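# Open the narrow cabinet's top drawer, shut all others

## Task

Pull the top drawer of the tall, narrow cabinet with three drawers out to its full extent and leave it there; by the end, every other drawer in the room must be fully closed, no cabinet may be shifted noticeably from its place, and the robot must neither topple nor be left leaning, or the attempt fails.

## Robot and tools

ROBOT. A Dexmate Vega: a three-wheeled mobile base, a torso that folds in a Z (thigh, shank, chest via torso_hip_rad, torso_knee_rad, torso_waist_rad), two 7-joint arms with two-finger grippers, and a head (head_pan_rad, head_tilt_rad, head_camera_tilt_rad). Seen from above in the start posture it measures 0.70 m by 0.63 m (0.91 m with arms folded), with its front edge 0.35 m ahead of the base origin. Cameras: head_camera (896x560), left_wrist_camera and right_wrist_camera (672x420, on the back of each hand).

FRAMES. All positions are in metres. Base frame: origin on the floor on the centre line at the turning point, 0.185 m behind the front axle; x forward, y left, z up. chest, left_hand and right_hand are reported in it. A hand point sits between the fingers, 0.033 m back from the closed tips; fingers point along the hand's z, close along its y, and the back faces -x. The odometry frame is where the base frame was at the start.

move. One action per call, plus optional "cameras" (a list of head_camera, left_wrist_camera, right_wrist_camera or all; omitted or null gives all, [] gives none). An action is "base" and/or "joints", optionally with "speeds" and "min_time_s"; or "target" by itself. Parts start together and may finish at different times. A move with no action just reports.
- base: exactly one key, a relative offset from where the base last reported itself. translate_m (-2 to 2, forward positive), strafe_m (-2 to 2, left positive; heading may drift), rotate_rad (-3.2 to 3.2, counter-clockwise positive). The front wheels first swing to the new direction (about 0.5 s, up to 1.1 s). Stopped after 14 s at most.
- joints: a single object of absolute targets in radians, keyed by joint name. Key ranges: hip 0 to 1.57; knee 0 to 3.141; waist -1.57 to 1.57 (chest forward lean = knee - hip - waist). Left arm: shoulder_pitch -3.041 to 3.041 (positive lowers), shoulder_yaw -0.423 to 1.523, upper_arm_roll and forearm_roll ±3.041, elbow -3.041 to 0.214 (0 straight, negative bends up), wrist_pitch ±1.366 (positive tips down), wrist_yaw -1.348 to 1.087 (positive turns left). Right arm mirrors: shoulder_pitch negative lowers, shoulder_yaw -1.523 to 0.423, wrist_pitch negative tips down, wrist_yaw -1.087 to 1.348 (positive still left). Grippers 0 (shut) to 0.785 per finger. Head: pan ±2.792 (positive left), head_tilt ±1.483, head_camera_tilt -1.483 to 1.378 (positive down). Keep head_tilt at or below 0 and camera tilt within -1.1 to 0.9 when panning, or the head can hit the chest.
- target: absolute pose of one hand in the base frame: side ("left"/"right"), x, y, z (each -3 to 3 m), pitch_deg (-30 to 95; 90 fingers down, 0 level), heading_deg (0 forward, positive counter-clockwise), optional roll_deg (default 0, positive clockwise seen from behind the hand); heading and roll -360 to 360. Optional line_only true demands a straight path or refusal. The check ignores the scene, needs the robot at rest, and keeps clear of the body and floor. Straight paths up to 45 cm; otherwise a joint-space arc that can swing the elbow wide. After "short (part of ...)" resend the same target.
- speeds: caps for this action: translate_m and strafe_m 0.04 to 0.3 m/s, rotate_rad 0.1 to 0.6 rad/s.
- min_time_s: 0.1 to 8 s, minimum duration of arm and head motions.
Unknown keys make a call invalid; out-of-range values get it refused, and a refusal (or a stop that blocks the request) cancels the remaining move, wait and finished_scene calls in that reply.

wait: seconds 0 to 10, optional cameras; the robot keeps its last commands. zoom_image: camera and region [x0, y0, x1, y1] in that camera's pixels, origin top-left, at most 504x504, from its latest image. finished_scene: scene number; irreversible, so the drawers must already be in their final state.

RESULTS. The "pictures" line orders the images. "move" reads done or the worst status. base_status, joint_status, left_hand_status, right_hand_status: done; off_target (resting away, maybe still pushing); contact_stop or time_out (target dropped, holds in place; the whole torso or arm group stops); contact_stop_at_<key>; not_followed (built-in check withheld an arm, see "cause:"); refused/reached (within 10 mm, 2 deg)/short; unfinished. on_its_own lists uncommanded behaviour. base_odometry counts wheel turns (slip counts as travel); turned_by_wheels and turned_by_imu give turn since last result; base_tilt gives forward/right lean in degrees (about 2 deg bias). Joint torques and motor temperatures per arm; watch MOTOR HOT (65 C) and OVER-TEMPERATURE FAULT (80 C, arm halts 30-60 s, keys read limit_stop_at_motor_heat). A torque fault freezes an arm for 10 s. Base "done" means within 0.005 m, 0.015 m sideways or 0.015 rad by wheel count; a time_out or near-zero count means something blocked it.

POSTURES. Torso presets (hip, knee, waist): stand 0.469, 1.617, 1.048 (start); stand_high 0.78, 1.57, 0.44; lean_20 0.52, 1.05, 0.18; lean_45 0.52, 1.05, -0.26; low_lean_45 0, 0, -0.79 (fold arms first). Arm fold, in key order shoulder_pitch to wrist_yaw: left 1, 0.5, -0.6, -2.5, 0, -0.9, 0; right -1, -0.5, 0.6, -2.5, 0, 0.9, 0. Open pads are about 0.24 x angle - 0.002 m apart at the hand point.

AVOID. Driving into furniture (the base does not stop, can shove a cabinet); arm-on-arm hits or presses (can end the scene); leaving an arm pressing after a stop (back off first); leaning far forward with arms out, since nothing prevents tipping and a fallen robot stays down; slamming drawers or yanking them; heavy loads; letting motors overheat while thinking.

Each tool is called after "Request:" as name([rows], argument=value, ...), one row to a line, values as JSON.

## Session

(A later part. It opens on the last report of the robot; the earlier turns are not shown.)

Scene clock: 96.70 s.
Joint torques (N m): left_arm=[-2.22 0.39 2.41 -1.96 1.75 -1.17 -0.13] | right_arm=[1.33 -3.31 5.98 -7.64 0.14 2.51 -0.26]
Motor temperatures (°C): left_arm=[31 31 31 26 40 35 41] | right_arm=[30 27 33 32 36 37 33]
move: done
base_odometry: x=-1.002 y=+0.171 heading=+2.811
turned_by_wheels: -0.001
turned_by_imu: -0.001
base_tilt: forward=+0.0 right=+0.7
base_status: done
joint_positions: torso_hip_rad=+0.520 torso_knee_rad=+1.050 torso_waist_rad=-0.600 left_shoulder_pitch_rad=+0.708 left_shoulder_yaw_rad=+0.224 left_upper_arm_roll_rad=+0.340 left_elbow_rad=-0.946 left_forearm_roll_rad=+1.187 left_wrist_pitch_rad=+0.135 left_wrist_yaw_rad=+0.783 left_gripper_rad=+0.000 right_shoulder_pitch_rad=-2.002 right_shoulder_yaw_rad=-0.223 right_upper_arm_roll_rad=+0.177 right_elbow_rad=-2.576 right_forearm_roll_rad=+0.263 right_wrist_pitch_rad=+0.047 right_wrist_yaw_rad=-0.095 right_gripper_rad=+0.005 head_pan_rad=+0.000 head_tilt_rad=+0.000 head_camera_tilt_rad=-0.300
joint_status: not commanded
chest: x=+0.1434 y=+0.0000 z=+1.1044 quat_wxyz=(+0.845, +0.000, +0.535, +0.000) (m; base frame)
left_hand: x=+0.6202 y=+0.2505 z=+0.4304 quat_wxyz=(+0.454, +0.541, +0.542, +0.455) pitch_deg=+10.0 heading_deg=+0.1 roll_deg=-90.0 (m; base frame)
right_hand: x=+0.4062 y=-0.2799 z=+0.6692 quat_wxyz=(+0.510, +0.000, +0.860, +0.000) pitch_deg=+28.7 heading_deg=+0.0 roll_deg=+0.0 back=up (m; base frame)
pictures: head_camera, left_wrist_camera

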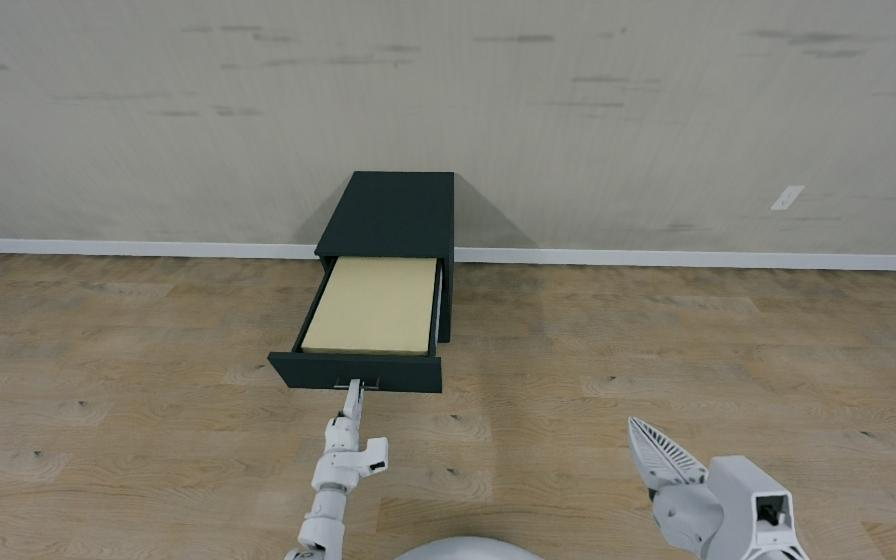

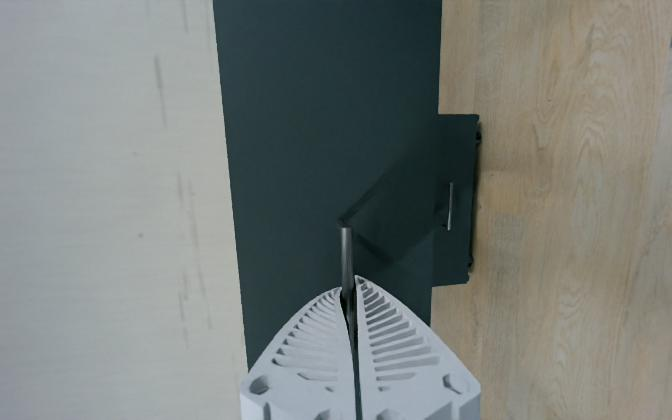

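Pulled 0.38. Continue in small steps; slippage will mark the end.

Request:
move(base={"translate_m":-0.06}, speeds={"translate_m":0.04}, cameras=["left_wrist_camera","head_camera"])

Request:
move(base={"translate_m":-0.04}, speeds={"translate_m":0.04}, cameras=["left_wrist_camera","head_camera"])

Scene clock: 99.43 s.
Joint torques (N m): left_arm=[-1.83 0.16 0.27 -4.35 0.62 -0.33 1.13] | right_arm=[0.53 -2.16 6.24 -7.26 0.22 2.78 -0.22]
Motor temperatures (°C): left_arm=[31 31 31 26 40 35 41] | right_arm=[30 27 33 32 36 37 33]
move: done
base_odometry: x=-0.946 y=+0.152 heading=+2.810
turned_by_wheels: -0.001
turned_by_imu: -0.001
base_tilt: forward=+0.0 right=+0.8
base_status: done
joint_positions: torso_hip_rad=+0.520 torso_knee_rad=+1.050 torso_waist_rad=-0.600 left_shoulder_pitch_rad=+0.708 left_shoulder_yaw_rad=+0.224 left_upper_arm_roll_rad=+0.340 left_elbow_rad=-0.946 left_forearm_roll_rad=+1.188 left_wrist_pitch_rad=+0.135 left_wrist_yaw_rad=+0.783 left_gripper_rad=+0.000 right_shoulder_pitch_rad=-2.002 right_shoulder_yaw_rad=-0.223 right_upper_arm_roll_rad=+0.177 right_elbow_rad=-2.576 right_forearm_roll_rad=+0.263 right_wrist_pitch_rad=+0.047 right_wrist_yaw_rad=-0.095 right_gripper_rad=+0.005 head_pan_rad=+0.000 head_tilt_rad=+0.000 head_camera_tilt_rad=-0.300
joint_status: not commanded
chest: x=+0.1435 y=+0.0000 z=+1.1044 quat_wxyz=(+0.845, +0.000, +0.535, +0.000) (m; base frame)
left_hand: x=+0.6201 y=+0.2502 z=+0.4301 quat_wxyz=(+0.454, +0.542, +0.542, +0.455) pitch_deg=+10.0 heading_deg=+0.0 roll_deg=-90.0 (m; base frame)
right_hand: x=+0.4062 y=-0.2799 z=+0.6692 quat_wxyz=(+0.510, +0.000, +0.860, +0.000) pitch_deg=+28.7 heading_deg=+0.0 roll_deg=+0.0 back=up (m; base frame)
pictures: head_camera, left_wrist_camera

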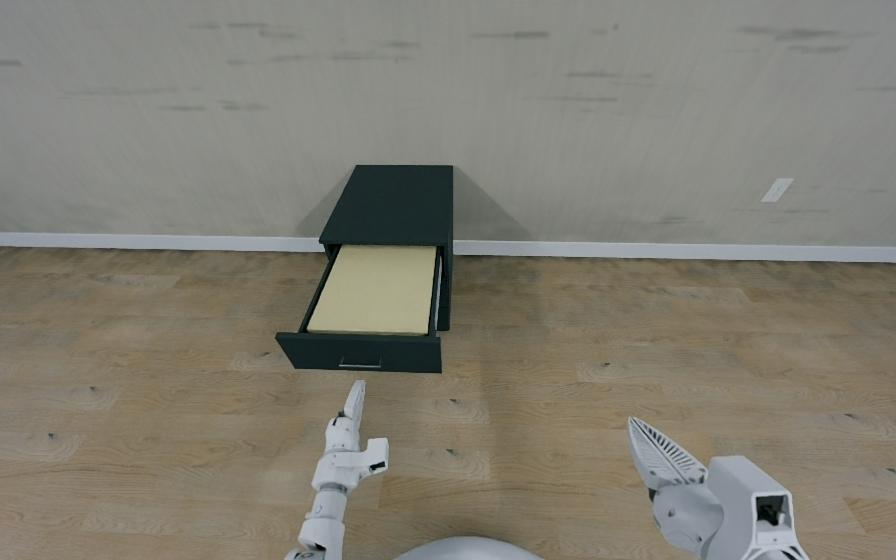

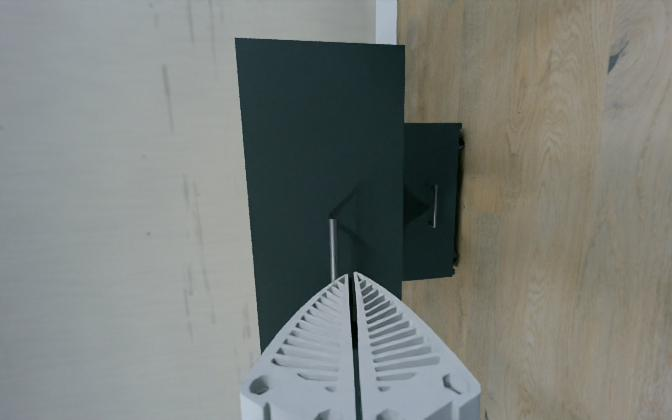

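Scene clock: 101.33 s.
Joint torques (N m): left_arm=[-2.64 -1.21 0.31 -3.47 0.61 -0.72 1.04] | right_arm=[0.03 -2.25 6.51 -7.01 0.2 3.01 -0.18]
Motor temperatures (°C): left_arm=[31 31 31 26 40 35 41] | right_arm=[30 27 33 32 36 37 33]
move: done
base_odometry: x=-0.908 y=+0.138 heading=+2.809
turned_by_wheels: -0.001
turned_by_imu: -0.001
base_tilt: forward=+0.0 right=+0.8
base_status: done
joint_positions: torso_hip_rad=+0.520 torso_knee_rad=+1.050 torso_waist_rad=-0.600 left_shoulder_pitch_rad=+0.708 left_shoulder_yaw_rad=+0.224 left_upper_arm_roll_rad=+0.340 left_elbow_rad=-0.946 left_forearm_roll_rad=+1.188 left_wrist_pitch_rad=+0.135 left_wrist_yaw_rad=+0.783 left_gripper_rad=+0.000 right_shoulder_pitch_rad=-2.002 right_shoulder_yaw_rad=-0.223 right_upper_arm_roll_rad=+0.177 right_elbow_rad=-2.576 right_forearm_roll_rad=+0.263 right_wrist_pitch_rad=+0.047 right_wrist_yaw_rad=-0.095 right_gripper_rad=+0.005 head_pan_rad=+0.000 head_tilt_rad=+0.000 head_camera_tilt_rad=-0.300
joint_status: not commanded
chest: x=+0.1435 y=+0.0000 z=+1.1044 quat_wxyz=(+0.845, +0.000, +0.535, +0.000) (m; base frame)
left_hand: x=+0.6200 y=+0.2502 z=+0.4300 quat_wxyz=(+0.454, +0.542, +0.542, +0.455) pitch_deg=+10.0 heading_deg=+0.0 roll_deg=-90.0 (m; base frame)
right_hand: x=+0.4062 y=-0.2799 z=+0.6692 quat_wxyz=(+0.510, +0.000, +0.860, +0.000) pitch_deg=+28.7 heading_deg=+0.0 roll_deg=+0.0 back=up (m; base frame)
pictures: head_camera, left_wrist_camera

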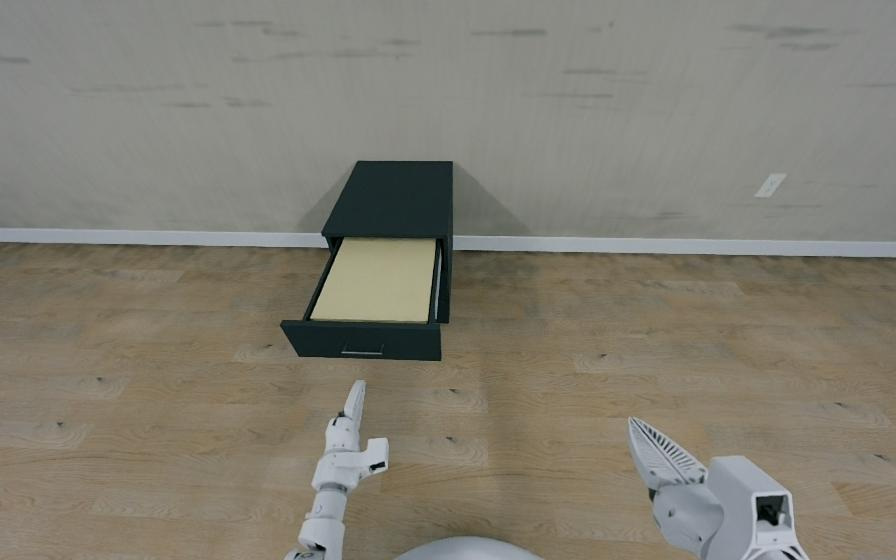

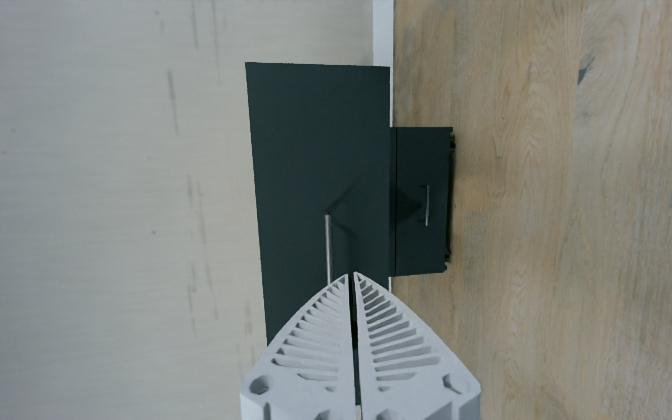

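Request:
move(base={"translate_m":0.09}, joints={"left_gripper_rad":0.3}, speeds={"translate_m":0.12}, cameras=["left_wrist_camera","head_camera"])

Scene clock: 103.53 s.
Joint torques (N m): left_arm=[-2.55 -0.05 -0.5 -3.15 0.34 -0.34 0.75] | right_arm=[0.16 -3.06 6.32 -7.53 0.19 2.86 -0.3]
Motor temperatures (°C): left_arm=[31 31 31 26 40 35 41] | right_arm=[30 27 33 32 36 37 33]
move: done
base_odometry: x=-0.993 y=+0.168 heading=+2.809
turned_by_wheels: +0.000
turned_by_imu: +0.001
base_tilt: forward=+0.0 right=+0.8
base_status: done
joint_positions: torso_hip_rad=+0.520 torso_knee_rad=+1.050 torso_waist_rad=-0.600 left_shoulder_pitch_rad=+0.708 left_shoulder_yaw_rad=+0.224 left_upper_arm_roll_rad=+0.340 left_elbow_rad=-0.946 left_forearm_roll_rad=+1.188 left_wrist_pitch_rad=+0.135 left_wrist_yaw_rad=+0.783 left_gripper_rad=+0.300 right_shoulder_pitch_rad=-2.002 right_shoulder_yaw_rad=-0.223 right_upper_arm_roll_rad=+0.177 right_elbow_rad=-2.576 right_forearm_roll_rad=+0.263 right_wrist_pitch_rad=+0.047 right_wrist_yaw_rad=-0.095 right_gripper_rad=+0.005 head_pan_rad=+0.000 head_tilt_rad=+0.000 head_camera_tilt_rad=-0.300
joint_status: all done
chest: x=+0.1435 y=+0.0000 z=+1.1044 quat_wxyz=(+0.845, +0.000, +0.535, +0.000) (m; base frame)
left_hand: x=+0.6200 y=+0.2502 z=+0.4300 quat_wxyz=(+0.454, +0.542, +0.542, +0.455) pitch_deg=+10.0 heading_deg=+0.0 roll_deg=-90.0 (m; base frame)
right_hand: x=+0.4062 y=-0.2799 z=+0.6691 quat_wxyz=(+0.510, +0.000, +0.860, +0.000) pitch_deg=+28.7 heading_deg=+0.0 roll_deg=+0.0 back=up (m; base frame)
pictures: head_camera, left_wrist_camera

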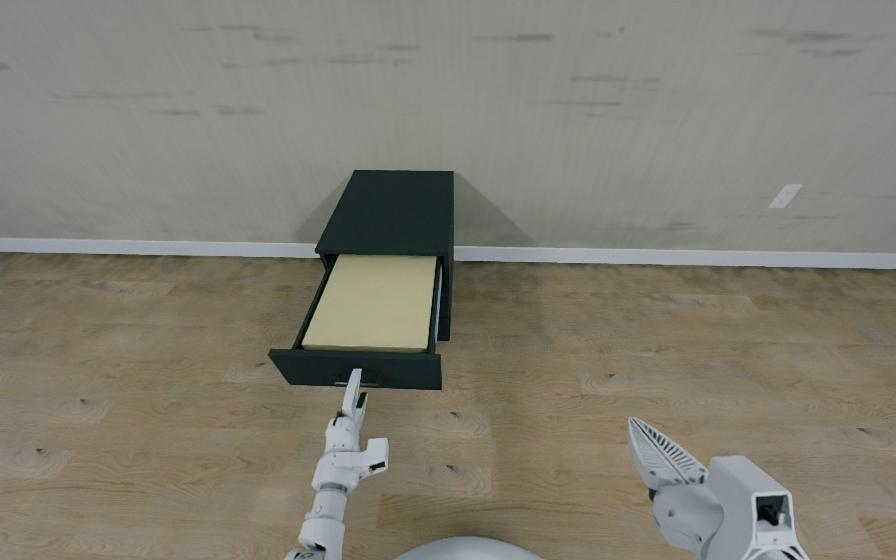

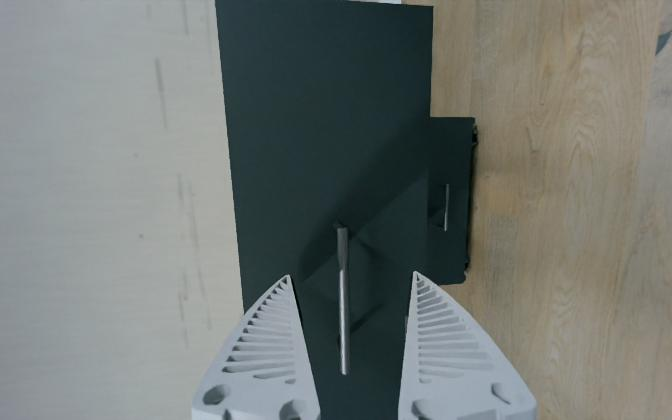

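Request:
move(base={"translate_m":0.03}, speeds={"translate_m":0.05}, cameras=[])

Request:
move(joints={"left_gripper_rad":0.0}, cameras=["left_wrist_camera","head_camera"])

Request:
move(base={"translate_m":-0.035}, speeds={"translate_m":0.04}, cameras=["left_wrist_camera","head_camera"])

Scene clock: 105.20 s.
Joint torques (N m): left_arm=[-7.04 -1.76 -1.01 -5.33 0.58 -0.56 1.17] | right_arm=[1.19 -2.04 6.18 -7.1 0.21 2.94 -0.22]
Motor temperatures (°C): left_arm=[31 31 31 26 40 35 41] | right_arm=[30 27 33 32 36 37 33]
move: done
base_odometry: x=-1.021 y=+0.178 heading=+2.810
turned_by_wheels: +0.001
turned_by_imu: +0.002
base_tilt: forward=+0.0 right=+0.8
base_status: done
joint_positions: torso_hip_rad=+0.520 torso_knee_rad=+1.050 torso_waist_rad=-0.600 left_shoulder_pitch_rad=+0.708 left_shoulder_yaw_rad=+0.224 left_upper_arm_roll_rad=+0.340 left_elbow_rad=-0.946 left_forearm_roll_rad=+1.188 left_wrist_pitch_rad=+0.135 left_wrist_yaw_rad=+0.783 left_gripper_rad=+0.300 right_shoulder_pitch_rad=-2.002 right_shoulder_yaw_rad=-0.223 right_upper_arm_roll_rad=+0.177 right_elbow_rad=-2.576 right_forearm_roll_rad=+0.263 right_wrist_pitch_rad=+0.047 right_wrist_yaw_rad=-0.095 right_gripper_rad=+0.005 head_pan_rad=+0.000 head_tilt_rad=+0.000 head_camera_tilt_rad=-0.300
joint_status: not commanded
chest: x=+0.1436 y=+0.0000 z=+1.1044 quat_wxyz=(+0.845, +0.000, +0.535, +0.000) (m; base frame)
left_hand: x=+0.6199 y=+0.2502 z=+0.4299 quat_wxyz=(+0.454, +0.542, +0.542, +0.455) pitch_deg=+10.0 heading_deg=+0.0 roll_deg=-90.0 (m; base frame)
right_hand: x=+0.4062 y=-0.2799 z=+0.6691 quat_wxyz=(+0.510, +0.000, +0.860, +0.000) pitch_deg=+28.7 heading_deg=+0.0 roll_deg=+0.0 back=up (m; base frame)
pictures: none
No camera images: "cameras" was empty.

Scene clock: 106.03 s.
Joint torques (N m): left_arm=[-4.49 -0.25 -1.03 -2.64 0.05 -1 -0.21] | right_arm=[1.93 -2.24 6.05 -6.89 0.33 2.87 -0.16]
Motor temperatures (°C): left_arm=[31 31 31 26 40 35 41] | right_arm=[30 27 33 32 36 37 33]
move: done
base_odometry: x=-1.021 y=+0.178 heading=+2.810
turned_by_wheels: +0.000
turned_by_imu: +0.000
base_tilt: forward=+0.0 right=+0.8
base_status: not commanded
joint_positions: torso_hip_rad=+0.520 torso_knee_rad=+1.050 torso_waist_rad=-0.600 left_shoulder_pitch_rad=+0.708 left_shoulder_yaw_rad=+0.224 left_upper_arm_roll_rad=+0.340 left_elbow_rad=-0.946 left_forearm_roll_rad=+1.188 left_wrist_pitch_rad=+0.135 left_wrist_yaw_rad=+0.783 left_gripper_rad=+0.000 right_shoulder_pitch_rad=-2.002 right_shoulder_yaw_rad=-0.223 right_upper_arm_roll_rad=+0.177 right_elbow_rad=-2.576 right_forearm_roll_rad=+0.263 right_wrist_pitch_rad=+0.047 right_wrist_yaw_rad=-0.095 right_gripper_rad=+0.005 head_pan_rad=+0.000 head_tilt_rad=+0.000 head_camera_tilt_rad=-0.300
joint_status: all done
chest: x=+0.1435 y=+0.0000 z=+1.1044 quat_wxyz=(+0.845, +0.000, +0.535, +0.000) (m; base frame)
left_hand: x=+0.6201 y=+0.2501 z=+0.4302 quat_wxyz=(+0.455, +0.542, +0.542, +0.455) pitch_deg=+10.0 heading_deg=+0.0 roll_deg=-90.0 (m; base frame)
right_hand: x=+0.4062 y=-0.2799 z=+0.6692 quat_wxyz=(+0.510, +0.000, +0.860, +0.000) pitch_deg=+28.7 heading_deg=+0.0 roll_deg=+0.0 back=up (m; base frame)
pictures: head_camera, left_wrist_camera

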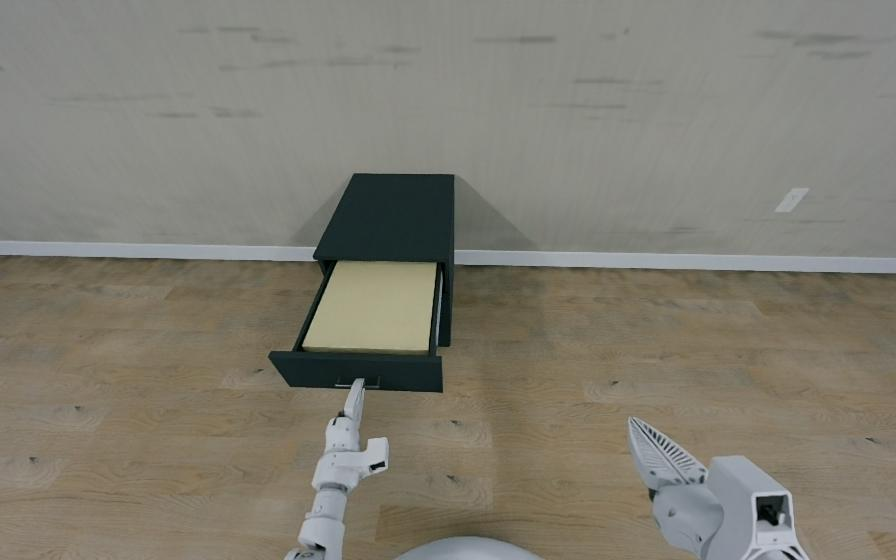

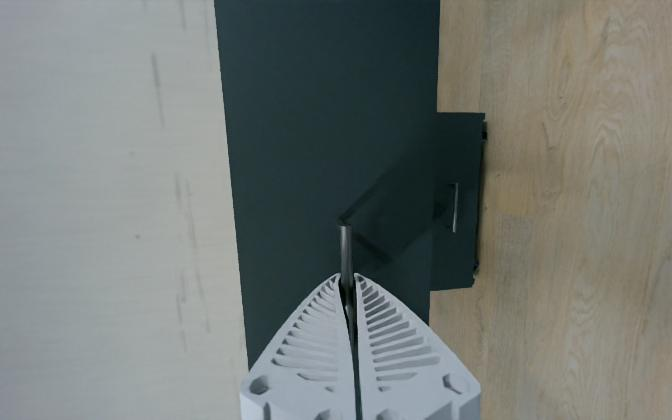

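Scene clock: 107.77 s.
Joint torques (N m): left_arm=[-1.71 -1.36 0.27 -0.07 0.31 -0.94 -0.67] | right_arm=[1.07 -3.4 5.89 -6.91 0.36 2.91 0.05]
Motor temperatures (°C): left_arm=[31 31 31 26 40 35 41] | right_arm=[30 27 33 32 36 37 33]
move: done
base_odometry: x=-0.988 y=+0.166 heading=+2.810
turned_by_wheels: +0.000
turned_by_imu: -0.001
base_tilt: forward=+0.0 right=+0.8
base_status: done
joint_positions: torso_hip_rad=+0.520 torso_knee_rad=+1.050 torso_waist_rad=-0.600 left_shoulder_pitch_rad=+0.708 left_shoulder_yaw_rad=+0.224 left_upper_arm_roll_rad=+0.340 left_elbow_rad=-0.946 left_forearm_roll_rad=+1.188 left_wrist_pitch_rad=+0.135 left_wrist_yaw_rad=+0.783 left_gripper_rad=+0.000 right_shoulder_pitch_rad=-2.002 right_shoulder_yaw_rad=-0.223 right_upper_arm_roll_rad=+0.177 right_elbow_rad=-2.576 right_forearm_roll_rad=+0.263 right_wrist_pitch_rad=+0.047 right_wrist_yaw_rad=-0.095 right_gripper_rad=+0.005 head_pan_rad=+0.000 head_tilt_rad=+0.000 head_camera_tilt_rad=-0.300
joint_status: not commanded
chest: x=+0.1434 y=+0.0000 z=+1.1045 quat_wxyz=(+0.845, +0.000, +0.535, +0.000) (m; base frame)
left_hand: x=+0.6203 y=+0.2501 z=+0.4306 quat_wxyz=(+0.455, +0.541, +0.541, +0.455) pitch_deg=+9.9 heading_deg=+0.0 roll_deg=-90.0 (m; base frame)
right_hand: x=+0.4062 y=-0.2799 z=+0.6693 quat_wxyz=(+0.510, +0.000, +0.860, +0.000) pitch_deg=+28.7 heading_deg=+0.0 roll_deg=+0.0 back=up (m; base frame)
pictures: head_camera, left_wrist_camera

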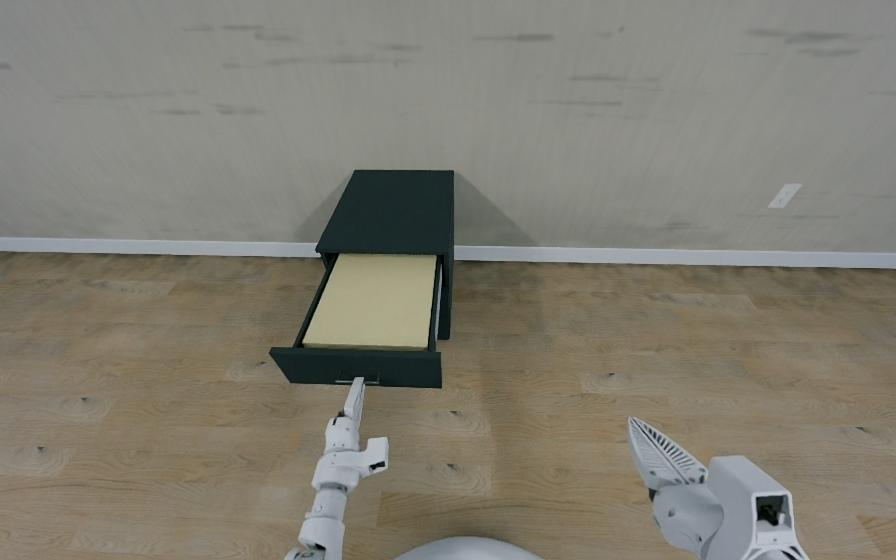

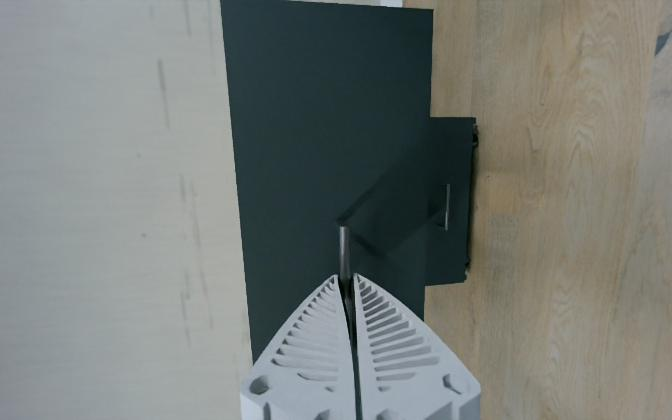

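Request:
move(joints={"left_gripper_rad":0.3}, cameras=[])

Request:
move(base={"translate_m":-0.15}, cameras=["head_camera"])

Request:
zoom_image(camera="head_camera", region=[260, 130, 500, 370])

Scene clock: 108.97 s.
Joint torques (N m): left_arm=[-1.33 -1.12 -0.36 -3.29 0.08 -0.26 1.12] | right_arm=[0.93 -1.94 6.22 -7.1 0.09 2.36 -0.2]
Motor temperatures (°C): left_arm=[31 31 31 26 40 35 41] | right_arm=[30 27 33 32 36 37 33]
move: done
base_odometry: x=-0.988 y=+0.166 heading=+2.810
turned_by_wheels: +0.000
turned_by_imu: +0.000
base_tilt: forward=+0.1 right=+0.7
base_status: not commanded
joint_positions: torso_hip_rad=+0.520 torso_knee_rad=+1.050 torso_waist_rad=-0.600 left_shoulder_pitch_rad=+0.708 left_shoulder_yaw_rad=+0.224 left_upper_arm_roll_rad=+0.340 left_elbow_rad=-0.946 left_forearm_roll_rad=+1.188 left_wrist_pitch_rad=+0.135 left_wrist_yaw_rad=+0.783 left_gripper_rad=+0.300 right_shoulder_pitch_rad=-2.002 right_shoulder_yaw_rad=-0.223 right_upper_arm_roll_rad=+0.177 right_elbow_rad=-2.576 right_forearm_roll_rad=+0.263 right_wrist_pitch_rad=+0.047 right_wrist_yaw_rad=-0.095 right_gripper_rad=+0.005 head_pan_rad=+0.000 head_tilt_rad=+0.000 head_camera_tilt_rad=-0.300
joint_status: all done
chest: x=+0.1434 y=+0.0000 z=+1.1044 quat_wxyz=(+0.845, +0.000, +0.535, +0.000) (m; base frame)
left_hand: x=+0.6201 y=+0.2502 z=+0.4302 quat_wxyz=(+0.454, +0.542, +0.542, +0.455) pitch_deg=+10.0 heading_deg=+0.0 roll_deg=-90.0 (m; base frame)
right_hand: x=+0.4062 y=-0.2799 z=+0.6692 quat_wxyz=(+0.510, +0.000, +0.860, +0.000) pitch_deg=+28.7 heading_deg=+0.0 roll_deg=+0.0 back=up (m; base frame)
pictures: none
No camera images: "cameras" was empty.

Scene clock: 111.07 s.
Joint torques (N m): left_arm=[-3.66 0.66 0.17 -4.33 0.18 -0.73 0.9] | right_arm=[0.14 -2.63 6.17 -6.19 0.2 3.53 -0.22]
Motor temperatures (°C): left_arm=[31 31 31 26 40 35 41] | right_arm=[30 27 33 32 36 37 33]
move: done
base_odometry: x=-0.846 y=+0.118 heading=+2.809
turned_by_wheels: -0.001
turned_by_imu: -0.001
base_tilt: forward=+0.0 right=+0.8
base_status: done
joint_positions: torso_hip_rad=+0.520 torso_knee_rad=+1.050 torso_waist_rad=-0.600 left_shoulder_pitch_rad=+0.708 left_shoulder_yaw_rad=+0.224 left_upper_arm_roll_rad=+0.340 left_elbow_rad=-0.946 left_forearm_roll_rad=+1.188 left_wrist_pitch_rad=+0.135 left_wrist_yaw_rad=+0.783 left_gripper_rad=+0.300 right_shoulder_pitch_rad=-2.002 right_shoulder_yaw_rad=-0.223 right_upper_arm_roll_rad=+0.177 right_elbow_rad=-2.576 right_forearm_roll_rad=+0.263 right_wrist_pitch_rad=+0.047 right_wrist_yaw_rad=-0.095 right_gripper_rad=+0.005 head_pan_rad=+0.000 head_tilt_rad=+0.000 head_camera_tilt_rad=-0.300
joint_status: not commanded
chest: x=+0.1435 y=+0.0000 z=+1.1044 quat_wxyz=(+0.845, +0.000, +0.535, +0.000) (m; base frame)
left_hand: x=+0.6200 y=+0.2502 z=+0.4301 quat_wxyz=(+0.454, +0.542, +0.542, +0.455) pitch_deg=+10.0 heading_deg=+0.0 roll_deg=-90.0 (m; base frame)
right_hand: x=+0.4062 y=-0.2799 z=+0.6692 quat_wxyz=(+0.510, +0.000, +0.860, +0.000) pitch_deg=+28.7 heading_deg=+0.0 roll_deg=+0.0 back=up (m; base frame)
pictures: head_camera

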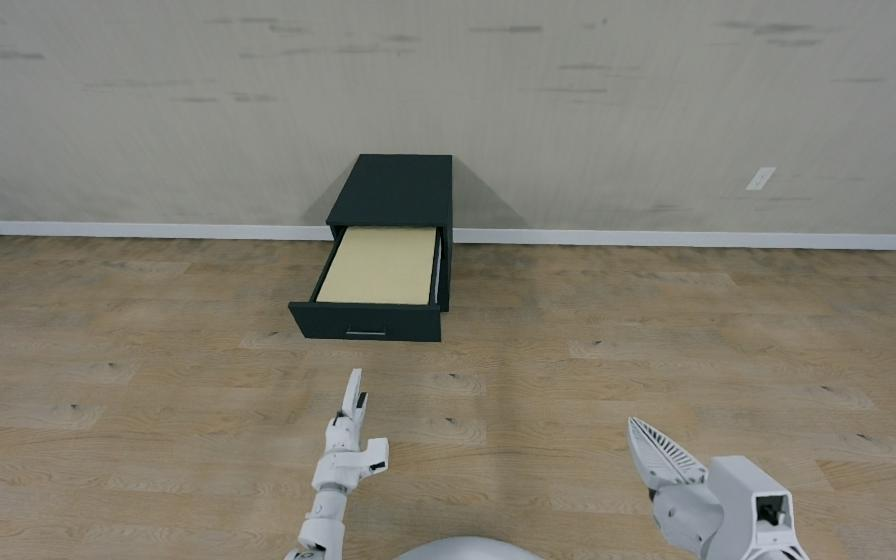

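Scaled by 2.100 from the camera's 896x560 image, which has a finer 960x600 frame.

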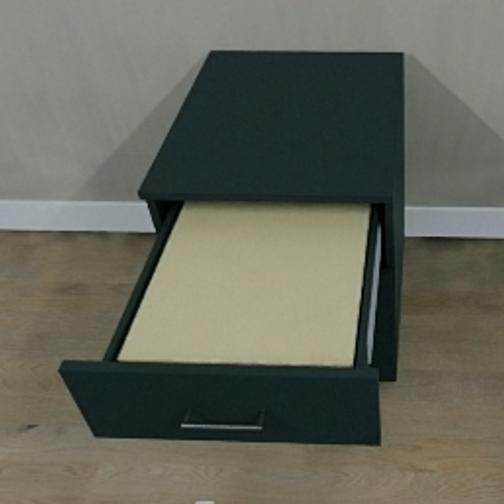

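Request:
finished_scene(scene=2)

The scene is finished: the task was done.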